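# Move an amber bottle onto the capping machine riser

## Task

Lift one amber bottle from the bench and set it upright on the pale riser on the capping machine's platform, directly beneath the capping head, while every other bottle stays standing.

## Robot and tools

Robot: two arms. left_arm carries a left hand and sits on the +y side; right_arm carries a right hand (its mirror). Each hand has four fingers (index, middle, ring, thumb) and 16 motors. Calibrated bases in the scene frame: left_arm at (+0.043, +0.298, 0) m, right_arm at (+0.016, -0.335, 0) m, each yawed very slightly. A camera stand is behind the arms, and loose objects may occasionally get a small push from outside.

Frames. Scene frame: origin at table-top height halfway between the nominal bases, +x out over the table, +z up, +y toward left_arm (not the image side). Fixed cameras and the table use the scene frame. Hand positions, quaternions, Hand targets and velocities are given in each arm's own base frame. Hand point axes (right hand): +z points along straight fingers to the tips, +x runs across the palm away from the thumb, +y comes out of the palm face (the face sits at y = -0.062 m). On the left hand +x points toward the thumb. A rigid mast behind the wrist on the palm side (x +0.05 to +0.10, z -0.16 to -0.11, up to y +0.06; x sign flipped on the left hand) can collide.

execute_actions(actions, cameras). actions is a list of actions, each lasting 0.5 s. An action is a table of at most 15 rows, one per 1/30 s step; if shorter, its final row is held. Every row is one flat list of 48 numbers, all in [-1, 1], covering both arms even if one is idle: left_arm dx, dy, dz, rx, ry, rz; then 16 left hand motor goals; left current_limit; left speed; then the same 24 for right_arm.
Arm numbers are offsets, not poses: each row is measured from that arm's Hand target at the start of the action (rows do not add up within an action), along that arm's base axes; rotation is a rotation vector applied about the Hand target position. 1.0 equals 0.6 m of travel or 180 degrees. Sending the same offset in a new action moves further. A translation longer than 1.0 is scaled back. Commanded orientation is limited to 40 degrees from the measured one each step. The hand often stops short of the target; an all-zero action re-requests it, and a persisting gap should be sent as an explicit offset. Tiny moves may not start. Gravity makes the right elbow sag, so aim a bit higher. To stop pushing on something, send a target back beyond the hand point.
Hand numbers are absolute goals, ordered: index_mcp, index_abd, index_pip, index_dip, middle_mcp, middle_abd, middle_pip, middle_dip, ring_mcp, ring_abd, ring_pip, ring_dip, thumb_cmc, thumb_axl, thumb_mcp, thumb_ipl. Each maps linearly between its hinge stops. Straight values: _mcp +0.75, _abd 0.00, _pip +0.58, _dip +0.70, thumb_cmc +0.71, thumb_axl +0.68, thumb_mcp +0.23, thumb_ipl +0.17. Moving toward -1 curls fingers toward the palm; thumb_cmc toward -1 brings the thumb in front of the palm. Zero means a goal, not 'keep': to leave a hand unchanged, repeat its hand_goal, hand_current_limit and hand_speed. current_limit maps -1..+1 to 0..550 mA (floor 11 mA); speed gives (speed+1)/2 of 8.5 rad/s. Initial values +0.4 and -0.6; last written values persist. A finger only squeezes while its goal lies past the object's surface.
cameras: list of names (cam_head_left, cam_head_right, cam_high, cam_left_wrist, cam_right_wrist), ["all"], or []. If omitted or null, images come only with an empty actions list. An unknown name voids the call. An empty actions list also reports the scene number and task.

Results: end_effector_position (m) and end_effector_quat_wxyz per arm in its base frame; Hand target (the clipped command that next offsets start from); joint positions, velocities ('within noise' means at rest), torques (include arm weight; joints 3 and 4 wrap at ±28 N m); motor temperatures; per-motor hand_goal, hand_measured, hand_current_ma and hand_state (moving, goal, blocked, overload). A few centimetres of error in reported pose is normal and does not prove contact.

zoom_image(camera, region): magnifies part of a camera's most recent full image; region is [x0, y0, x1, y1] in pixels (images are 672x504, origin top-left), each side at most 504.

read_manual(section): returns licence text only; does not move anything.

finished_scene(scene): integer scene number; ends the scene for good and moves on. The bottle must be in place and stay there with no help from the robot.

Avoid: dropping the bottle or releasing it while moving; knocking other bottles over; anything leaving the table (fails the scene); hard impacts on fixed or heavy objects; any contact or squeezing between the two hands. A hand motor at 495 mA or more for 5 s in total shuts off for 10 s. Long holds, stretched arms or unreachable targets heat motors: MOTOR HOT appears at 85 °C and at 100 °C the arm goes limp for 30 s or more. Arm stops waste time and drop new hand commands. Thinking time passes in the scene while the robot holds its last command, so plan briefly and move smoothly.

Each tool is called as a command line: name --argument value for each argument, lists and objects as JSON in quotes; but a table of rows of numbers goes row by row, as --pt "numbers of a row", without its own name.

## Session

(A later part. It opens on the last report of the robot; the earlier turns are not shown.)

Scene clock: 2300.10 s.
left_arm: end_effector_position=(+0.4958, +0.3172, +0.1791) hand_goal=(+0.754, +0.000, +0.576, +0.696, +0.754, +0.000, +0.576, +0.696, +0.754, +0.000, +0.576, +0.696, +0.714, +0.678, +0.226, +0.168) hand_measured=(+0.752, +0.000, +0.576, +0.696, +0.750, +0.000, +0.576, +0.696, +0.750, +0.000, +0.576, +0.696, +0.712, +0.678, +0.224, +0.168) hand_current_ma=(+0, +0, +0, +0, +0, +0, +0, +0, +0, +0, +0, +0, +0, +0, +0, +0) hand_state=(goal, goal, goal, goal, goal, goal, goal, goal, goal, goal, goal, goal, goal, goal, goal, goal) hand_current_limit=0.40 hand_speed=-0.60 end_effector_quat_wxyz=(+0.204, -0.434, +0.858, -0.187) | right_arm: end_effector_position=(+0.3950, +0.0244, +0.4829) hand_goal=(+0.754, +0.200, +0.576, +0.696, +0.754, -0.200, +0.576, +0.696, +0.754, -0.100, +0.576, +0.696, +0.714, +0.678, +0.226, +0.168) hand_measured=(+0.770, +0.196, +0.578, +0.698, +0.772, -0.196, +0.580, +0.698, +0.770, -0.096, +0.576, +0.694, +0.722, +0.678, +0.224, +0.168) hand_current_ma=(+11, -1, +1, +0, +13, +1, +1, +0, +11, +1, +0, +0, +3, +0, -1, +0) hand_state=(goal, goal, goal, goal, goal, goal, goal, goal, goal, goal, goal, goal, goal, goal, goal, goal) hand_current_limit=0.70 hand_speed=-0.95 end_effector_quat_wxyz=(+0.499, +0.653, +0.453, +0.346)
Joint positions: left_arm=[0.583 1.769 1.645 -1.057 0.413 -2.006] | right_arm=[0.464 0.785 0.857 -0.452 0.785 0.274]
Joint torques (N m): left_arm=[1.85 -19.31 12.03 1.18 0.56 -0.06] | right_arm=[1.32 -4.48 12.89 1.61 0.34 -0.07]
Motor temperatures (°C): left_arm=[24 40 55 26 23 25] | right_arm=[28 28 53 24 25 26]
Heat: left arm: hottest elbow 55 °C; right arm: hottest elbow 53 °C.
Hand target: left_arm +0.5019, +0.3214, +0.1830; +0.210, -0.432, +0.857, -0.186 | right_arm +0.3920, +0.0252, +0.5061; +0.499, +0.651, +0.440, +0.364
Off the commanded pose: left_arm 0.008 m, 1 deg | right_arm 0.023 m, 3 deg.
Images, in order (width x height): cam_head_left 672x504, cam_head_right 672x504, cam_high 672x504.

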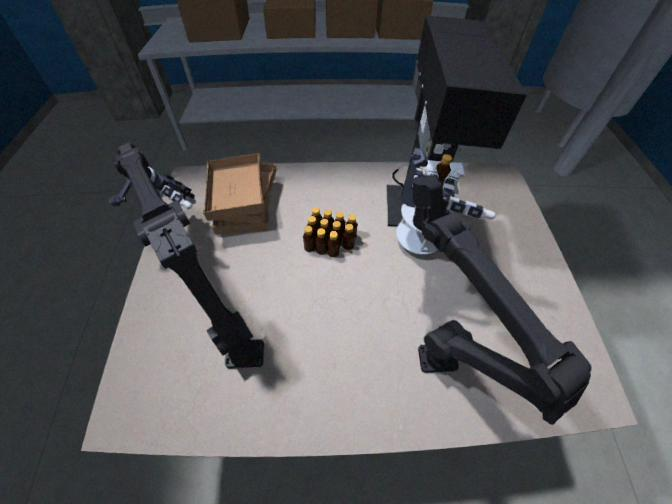

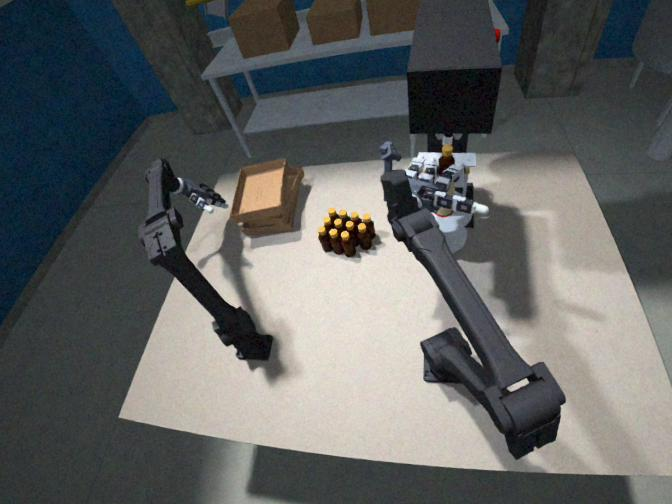

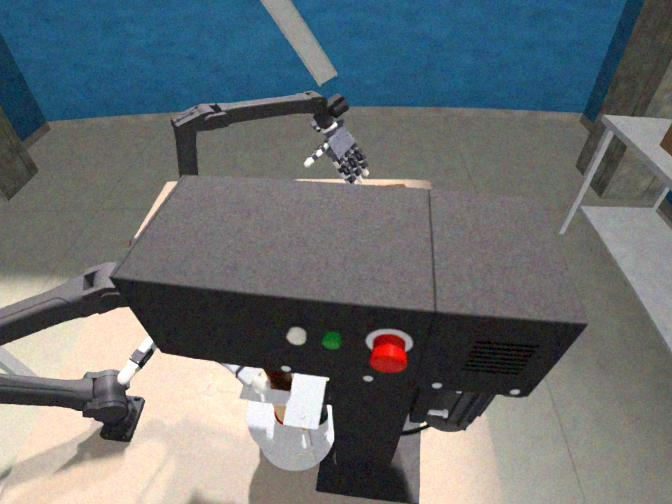

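execute_actions --actions '[[[0,0,0,0,0,0,0.754,0,0.576,0.696,0.754,0,0.576,0.696,0.754,0,0.576,0.696,0.714,0.678,0.226,0.168,0.4,-0.6,0.0,0.0,0,0,0,0,0.754,0.3,0.576,0.696,0.754,-0.28,0.576,0.696,0.754,-0.25,0.576,0.696,0.714,0.678,0.226,0.168,0.4,-0.93]],[[0,0,0,0,0,0,0.754,0,0.576,0.696,0.754,0,0.576,0.696,0.754,0,0.576,0.696,0.714,0.678,0.226,0.168,0.4,-0.6,-0.03,0.012,0,0,0,0,0.754,0.3,0.576,0.696,0.754,-0.28,0.576,0.696,0.754,-0.25,0.576,0.696,0.714,0.678,0.226,0.168,0.4,-0.93]]]' --cameras '["cam_head_left","cam_head_right"]'

zoom_image --camera "cam_head_right" --region '[405, 130, 475, 200]'

zoom_image --camera "cam_head_left" --region '[410, 130, 480, 200]'

Scene clock: 2319.97 s.
left_arm: end_effector_position=(+0.4958, +0.3172, +0.1791) hand_goal=(+0.754, +0.000, +0.576, +0.696, +0.754, +0.000, +0.576, +0.696, +0.754, +0.000, +0.576, +0.696, +0.714, +0.678, +0.226, +0.168) hand_measured=(+0.752, +0.000, +0.576, +0.696, +0.750, +0.000, +0.576, +0.696, +0.750, +0.000, +0.576, +0.696, +0.712, +0.678, +0.224, +0.168) hand_current_ma=(+0, +0, +0, +0, +0, +0, +0, +0, +0, +0, +0, +0, +0, +0, +0, +0) hand_state=(goal, goal, goal, goal, goal, goal, goal, goal, goal, goal, goal, goal, goal, goal, goal, goal) hand_current_limit=0.40 hand_speed=-0.60 end_effector_quat_wxyz=(+0.204, -0.434, +0.858, -0.187) | right_arm: end_effector_position=(+0.3795, +0.0327, +0.4864) hand_goal=(+0.754, +0.300, +0.576, +0.696, +0.754, -0.280, +0.576, +0.696, +0.754, -0.250, +0.576, +0.696, +0.714, +0.678, +0.226, +0.168) hand_measured=(+0.770, +0.298, +0.578, +0.698, +0.772, -0.276, +0.580, +0.698, +0.770, -0.246, +0.576, +0.694, +0.722, +0.678, +0.224, +0.168) hand_current_ma=(+11, +0, +1, +0, +13, +1, +1, +0, +11, +1, +0, +0, +3, +0, -1, +0) hand_state=(goal, goal, goal, goal, goal, goal, goal, goal, goal, goal, goal, goal, goal, goal, goal, goal) hand_current_limit=0.40 hand_speed=-0.93 end_effector_quat_wxyz=(+0.500, +0.652, +0.452, +0.347)
Joint positions: left_arm=[0.583 1.769 1.645 -1.057 0.413 -2.006] | right_arm=[0.523 0.758 0.857 -0.497 0.841 0.304]
Joint torques (N m): left_arm=[1.85 -19.31 12.01 1.2 0.56 -0.06] | right_arm=[1.26 -4.6 12.11 1.51 0.42 -0.07]
Motor temperatures (°C): left_arm=[24 40 55 26 23 25] | right_arm=[28 28 53 24 25 26]
Heat: left arm: hottest elbow 55 °C; right arm: hottest elbow 53 °C.
Hand target: left_arm +0.5019, +0.3214, +0.1830; +0.210, -0.432, +0.857, -0.186 | right_arm +0.3741, +0.0323, +0.5060; +0.499, +0.652, +0.440, +0.364
Off the commanded pose: left_arm 0.008 m, 1 deg | right_arm 0.020 m, 2 deg.
Images, in order (width x height): cam_head_left 672x504, cam_head_right 672x504.

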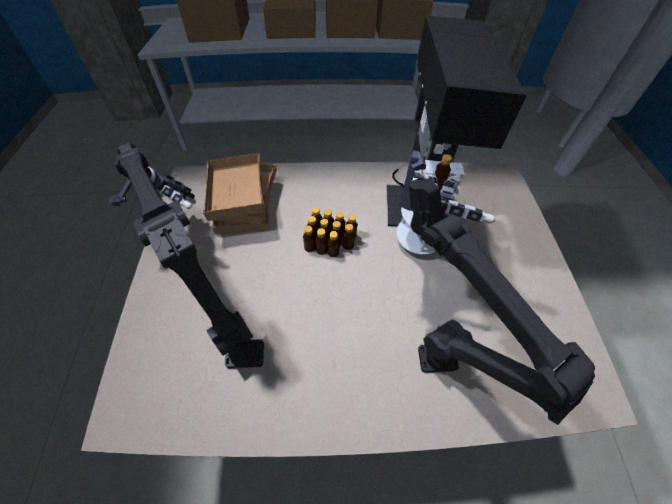

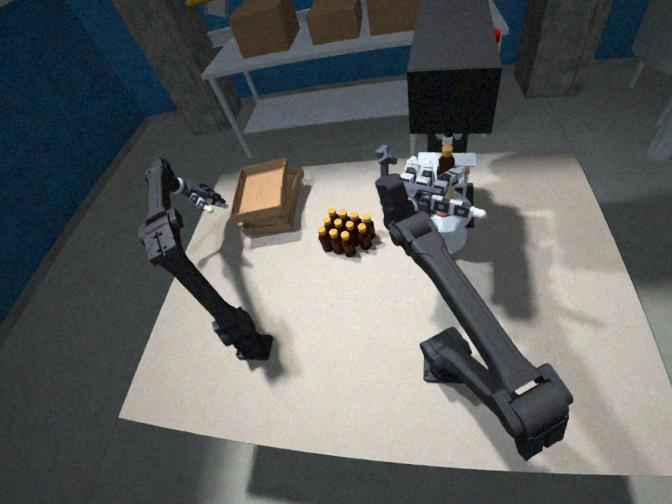

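Scaled by 7.200 from the camera's 672x504 image, which has a finer 960x720 frame.

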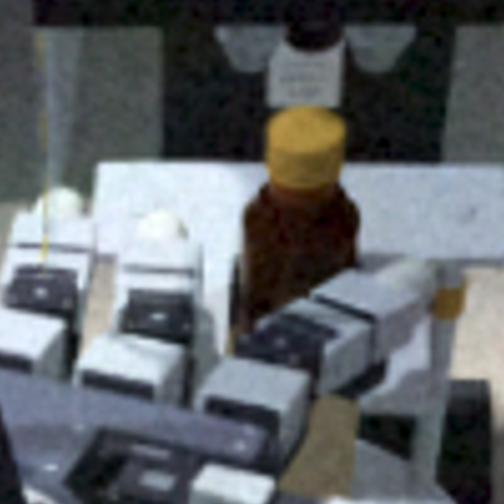

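Scaled by 7.200 from the camera's 672x504 image, which has a finer 960x720 frame.

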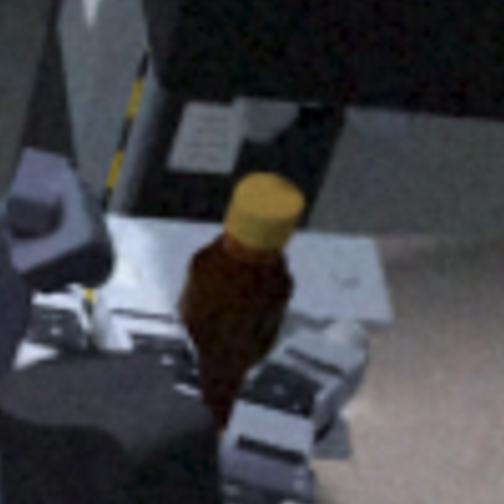

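execute_actions --actions '[[[0,0,0,0,0,0,0.754,0,0.576,0.696,0.754,0,0.576,0.696,0.754,0,0.576,0.696,0.714,0.678,0.226,0.168,0.4,-0.6,-0.05,0.013,0,0,0,0,0.754,0.3,0.576,0.696,0.754,-0.28,0.576,0.696,0.754,-0.25,0.576,0.696,0.714,0.678,0.226,0.168,0.4,-0.93]]]' --cameras '["cam_head_left","cam_head_right"]'

zoom_image --camera "cam_head_right" --region '[405, 130, 475, 200]'

Scene clock: 2332.87 s.
left_arm: end_effector_position=(+0.4958, +0.3172, +0.1791) hand_goal=(+0.754, +0.000, +0.576, +0.696, +0.754, +0.000, +0.576, +0.696, +0.754, +0.000, +0.576, +0.696, +0.714, +0.678, +0.226, +0.168) hand_measured=(+0.752, +0.000, +0.576, +0.696, +0.750, +0.000, +0.576, +0.696, +0.750, +0.000, +0.576, +0.696, +0.712, +0.678, +0.224, +0.168) hand_current_ma=(+0, +0, +0, +0, +0, +0, +0, +0, +0, +0, +0, +0, +0, +0, +0, +0) hand_state=(goal, goal, goal, goal, goal, goal, goal, goal, goal, goal, goal, goal, goal, goal, goal, goal) hand_current_limit=0.40 hand_speed=-0.60 end_effector_quat_wxyz=(+0.204, -0.434, +0.858, -0.187) | right_arm: end_effector_position=(+0.3470, +0.0395, +0.4957) hand_goal=(+0.754, +0.300, +0.576, +0.696, +0.754, -0.280, +0.576, +0.696, +0.754, -0.250, +0.576, +0.696, +0.714, +0.678, +0.226, +0.168) hand_measured=(+0.770, +0.298, +0.578, +0.698, +0.772, -0.278, +0.580, +0.698, +0.770, -0.246, +0.576, +0.694, +0.722, +0.678, +0.224, +0.168) hand_current_ma=(+11, +0, +1, +0, +13, +0, +1, +0, +11, +1, +0, +0, +3, +0, -1, +0) hand_state=(goal, goal, goal, goal, goal, goal, goal, goal, goal, goal, goal, goal, goal, goal, goal, goal) hand_current_limit=0.40 hand_speed=-0.93 end_effector_quat_wxyz=(+0.502, +0.651, +0.446, +0.355)
Joint positions: left_arm=[0.583 1.769 1.645 -1.057 0.413 -2.006] | right_arm=[0.624 0.695 0.857 -0.587 0.935 0.364]
Joint torques (N m): left_arm=[1.85 -19.31 12.03 1.2 0.57 -0.06] | right_arm=[1.26 -3.02 10.99 1.43 0.47 -0.04]
Motor temperatures (°C): left_arm=[24 40 55 26 23 25] | right_arm=[28 28 52 24 25 26]
Heat: left arm: hottest elbow 55 °C; right arm: hottest elbow 52 °C.
Hand target: left_arm +0.5019, +0.3214, +0.1830; +0.210, -0.432, +0.857, -0.186 | right_arm +0.3440, +0.0402, +0.5060; +0.499, +0.652, +0.440, +0.364
Off the commanded pose: left_arm 0.008 m, 1 deg | right_arm 0.011 m, 1 deg.
Images, in order (width x height): cam_head_left 672x504, cam_head_right 672x504.

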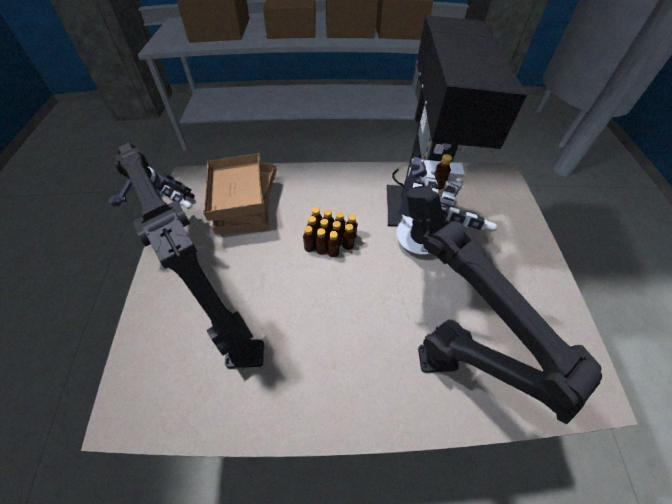

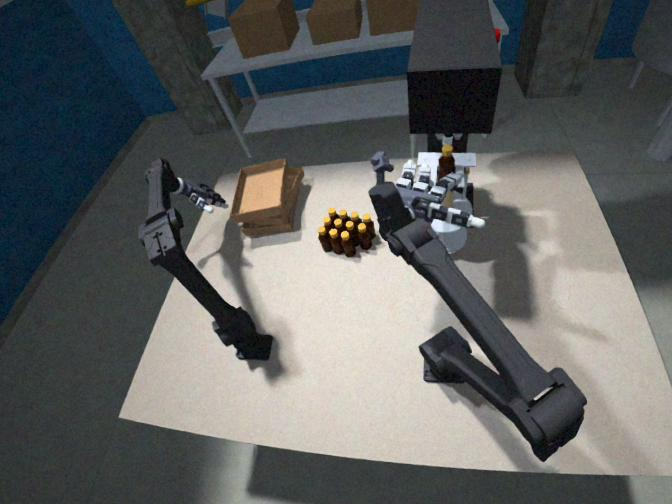

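Scaled by 7.200 from the camera's 672x504 image, which has a finer 960x720 frame.

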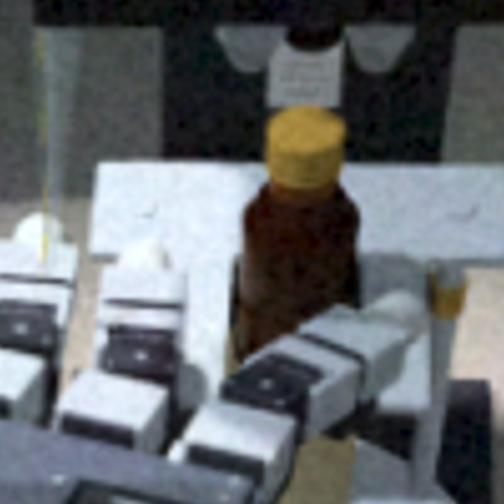

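execute_actions --actions '[[[0,0,0,0,0,0,0.754,0,0.576,0.696,0.754,0,0.576,0.696,0.754,0,0.576,0.696,0.714,0.678,0.226,0.168,0.4,-0.6,-0.055,0.018,-0.012,0,0,0,0.754,0.3,0.576,0.696,0.754,-0.28,0.576,0.696,0.754,-0.25,0.576,0.696,0.714,0.678,0.226,0.168,0.4,-0.93]],[[0,0,0,0,0,0,0.754,0,0.576,0.696,0.754,0,0.576,0.696,0.754,0,0.576,0.696,0.714,0.678,0.226,0.168,0.4,-0.6,-0.06,0.022,-0.008,0,0,0,0.754,0.3,0.576,0.696,0.754,-0.28,0.576,0.696,0.754,-0.25,0.576,0.696,0.714,0.678,0.226,0.168,0.4,-0.93]]]' --cameras '["cam_head_left","cam_head_right","cam_high"]'

zoom_image --camera "cam_head_right" --region '[405, 130, 475, 200]'

zoom_image --camera "cam_head_left" --region '[410, 130, 480, 200]'

zoom_image --camera "cam_high" --region '[235, 355, 305, 425]'

Scene clock: 2347.00 s.
left_arm: end_effector_position=(+0.4958, +0.3172, +0.1791) hand_goal=(+0.754, +0.000, +0.576, +0.696, +0.754, +0.000, +0.576, +0.696, +0.754, +0.000, +0.576, +0.696, +0.714, +0.678, +0.226, +0.168) hand_measured=(+0.752, +0.000, +0.576, +0.696, +0.750, +0.000, +0.576, +0.696, +0.750, +0.000, +0.576, +0.696, +0.712, +0.678, +0.224, +0.168) hand_current_ma=(+0, +0, +0, +0, +0, +0, +0, +0, +0, +0, +0, +0, +0, +0, +0, +0) hand_state=(goal, goal, goal, goal, goal, goal, goal, goal, goal, goal, goal, goal, goal, goal, goal, goal) hand_current_limit=0.40 hand_speed=-0.60 end_effector_quat_wxyz=(+0.204, -0.434, +0.858, -0.187) | right_arm: end_effector_position=(+0.2756, +0.0615, +0.4837) hand_goal=(+0.754, +0.300, +0.576, +0.696, +0.754, -0.280, +0.576, +0.696, +0.754, -0.250, +0.576, +0.696, +0.714, +0.678, +0.226, +0.168) hand_measured=(+0.770, +0.298, +0.578, +0.698, +0.772, -0.278, +0.580, +0.698, +0.770, -0.248, +0.576, +0.694, +0.722, +0.678, +0.224, +0.168) hand_current_ma=(+11, +0, +1, +0, +13, +0, +1, +0, +11, +0, +0, +0, +3, +0, -1, +0) hand_state=(goal, goal, goal, goal, goal, goal, goal, goal, goal, goal, goal, goal, goal, goal, goal, goal) hand_current_limit=0.40 hand_speed=-0.93 end_effector_quat_wxyz=(+0.504, +0.647, +0.445, +0.359)
Joint positions: left_arm=[0.583 1.769 1.645 -1.057 0.413 -2.006] | right_arm=[0.951 0.627 0.847 -0.949 1.214 0.714]
Joint torques (N m): left_arm=[1.79 -19.25 12.03 1.2 0.57 -0.06] | right_arm=[1.67 -0.73 11.26 1.01 0.85 -0.05]
Motor temperatures (°C): left_arm=[24 40 55 26 23 25] | right_arm=[28 28 51 24 25 26]
Heat: left arm: hottest elbow 55 °C; right arm: hottest elbow 51 °C.
Hand target: left_arm +0.5019, +0.3214, +0.1830; +0.210, -0.432, +0.857, -0.186 | right_arm +0.2750, +0.0642, +0.4941; +0.499, +0.651, +0.440, +0.364
Off the commanded pose: left_arm 0.008 m, 1 deg | right_arm 0.011 m, 1 deg.
Images, in order (width x height): cam_head_left 672x504, cam_head_right 672x504, cam_high 672x504.

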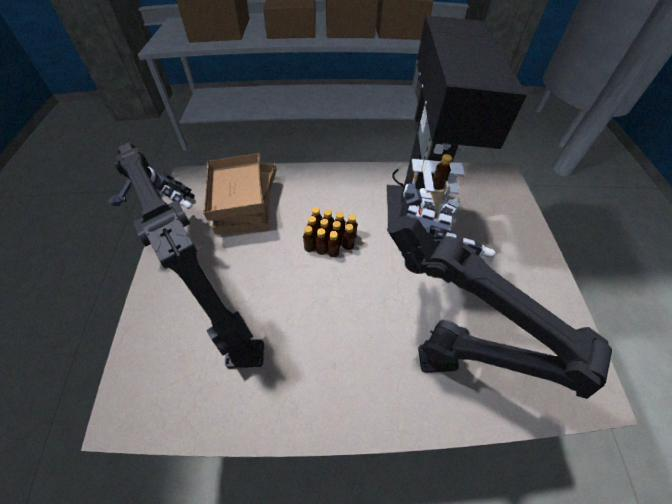

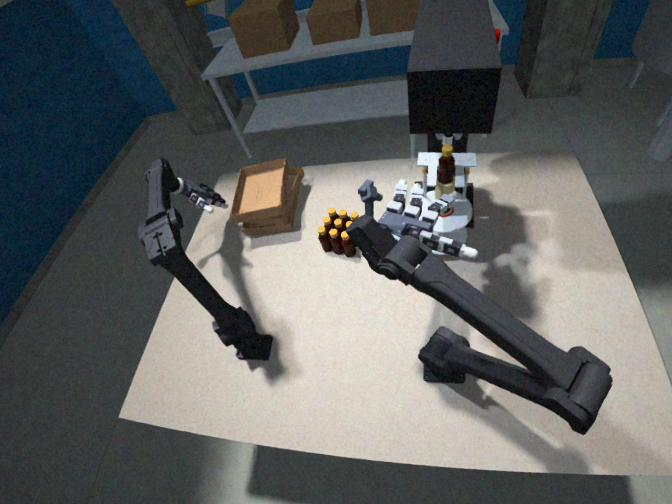

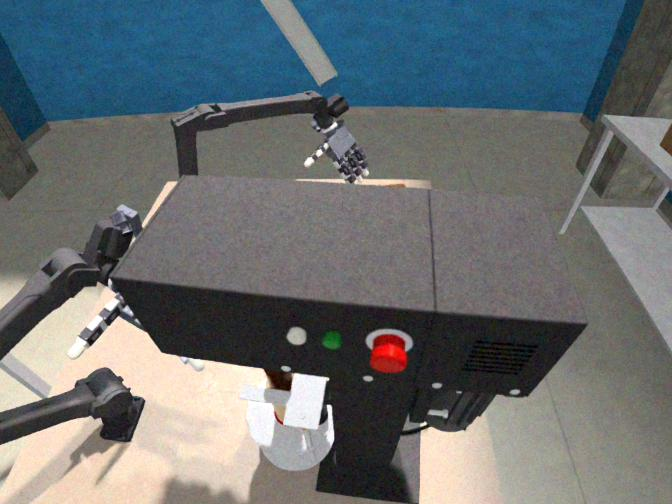

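Scaled by 7.200 from the camera's 672x504 image, which has a finer 960x720 frame.

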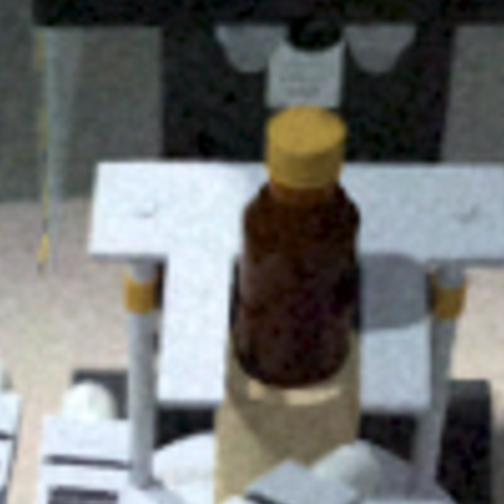

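Scaled by 7.200 from the camera's 672x504 image, which has a finer 960x720 frame.

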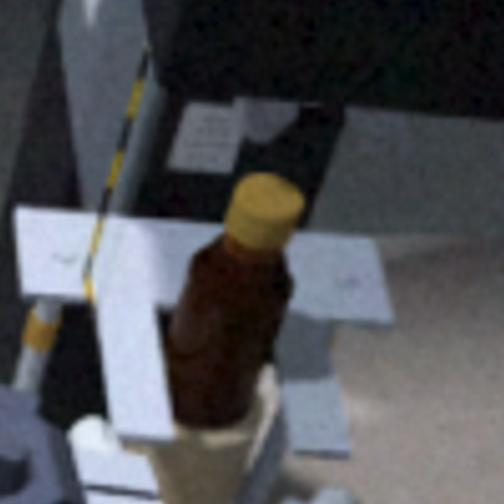

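Scaled by 7.200 from the camera's 672x504 image, which has a finer 960x720 frame.

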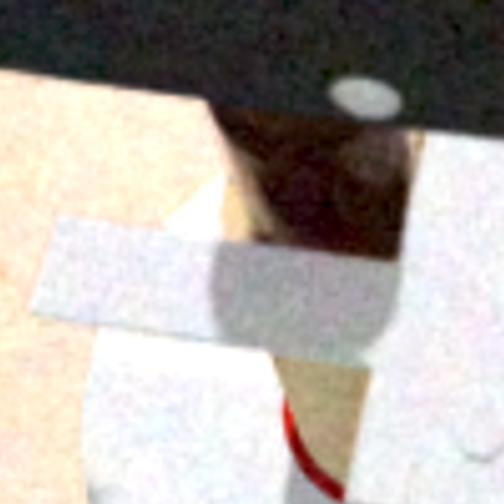

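execute_actions --actions '[[[0,0,0,0,0,0,0.754,0,0.576,0.696,0.754,0,0.576,0.696,0.754,0,0.576,0.696,0.714,0.678,0.226,0.168,0.4,-0.6,-0.08,0.03,0,0,0,0,0.754,0.2,0.576,0.696,0.754,0,0.576,0.696,0.754,0,0.576,0.696,0.714,0.678,0.226,0.168,0.4,-0.93]]]' --cameras '["cam_head_right"]'

zoom_image --camera "cam_head_right" --region '[300, 130, 500, 280]'

Scene clock: 2357.17 s.
left_arm: end_effector_position=(+0.4958, +0.3172, +0.1791) hand_goal=(+0.754, +0.000, +0.576, +0.696, +0.754, +0.000, +0.576, +0.696, +0.754, +0.000, +0.576, +0.696, +0.714, +0.678, +0.226, +0.168) hand_measured=(+0.752, +0.000, +0.576, +0.696, +0.750, +0.000, +0.576, +0.696, +0.750, +0.000, +0.576, +0.696, +0.712, +0.678, +0.224, +0.168) hand_current_ma=(+0, +0, +0, +0, +0, +0, +0, +0, +0, +0, +0, +0, +0, +0, +0, +0) hand_state=(goal, goal, goal, goal, goal, goal, goal, goal, goal, goal, goal, goal, goal, goal, goal, goal) hand_current_limit=0.40 hand_speed=-0.60 end_effector_quat_wxyz=(+0.204, -0.434, +0.858, -0.187) | right_arm: end_effector_position=(+0.2296, +0.0806, +0.4783) hand_goal=(+0.754, +0.200, +0.576, +0.696, +0.754, +0.000, +0.576, +0.696, +0.754, +0.000, +0.576, +0.696, +0.714, +0.678, +0.226, +0.168) hand_measured=(+0.770, +0.202, +0.578, +0.698, +0.772, -0.002, +0.580, +0.698, +0.770, -0.004, +0.576, +0.694, +0.722, +0.678, +0.224, +0.168) hand_current_ma=(+11, +0, +1, +0, +13, +0, +1, +0, +11, -1, +0, +0, +3, +0, -1, +0) hand_state=(goal, goal, goal, goal, goal, goal, goal, goal, goal, goal, goal, goal, goal, goal, goal, goal) hand_current_limit=0.40 hand_speed=-0.93 end_effector_quat_wxyz=(+0.518, +0.610, +0.456, +0.390)
Joint positions: left_arm=[0.583 1.769 1.645 -1.057 0.413 -2.006] | right_arm=[1.211 0.645 0.847 -1.339 1.394 1.133]
Joint torques (N m): left_arm=[1.85 -19.25 12.01 1.2 0.56 -0.06] | right_arm=[1.38 -0.67 12.03 0.5 1.14 -0.08]
Motor temperatures (°C): left_arm=[24 40 55 26 23 25] | right_arm=[28 28 49 24 26 26]
Heat: left arm: hottest elbow 55 °C; right arm: hottest elbow 49 °C.
Hand target: left_arm +0.5019, +0.3214, +0.1830; +0.210, -0.432, +0.857, -0.186 | right_arm +0.2270, +0.0822, +0.4941; +0.499, +0.652, +0.440, +0.364
Off the commanded pose: left_arm 0.008 m, 1 deg | right_arm 0.016 m, 6 deg.
Images, in order (width x height): cam_head_right 672x504.

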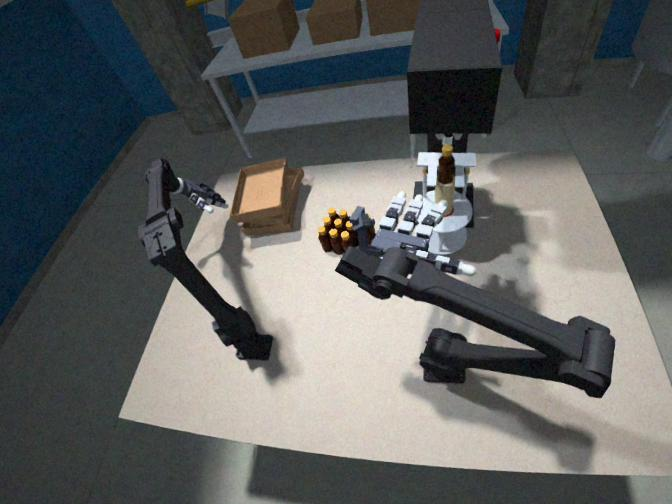

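Scaled by 2.520 from the camera's 672x504 image, which has a finer 960x720 frame.

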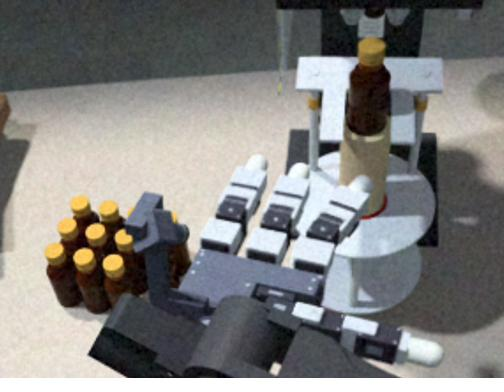

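finished_scene --scene 1

The scene is finished: the task was done.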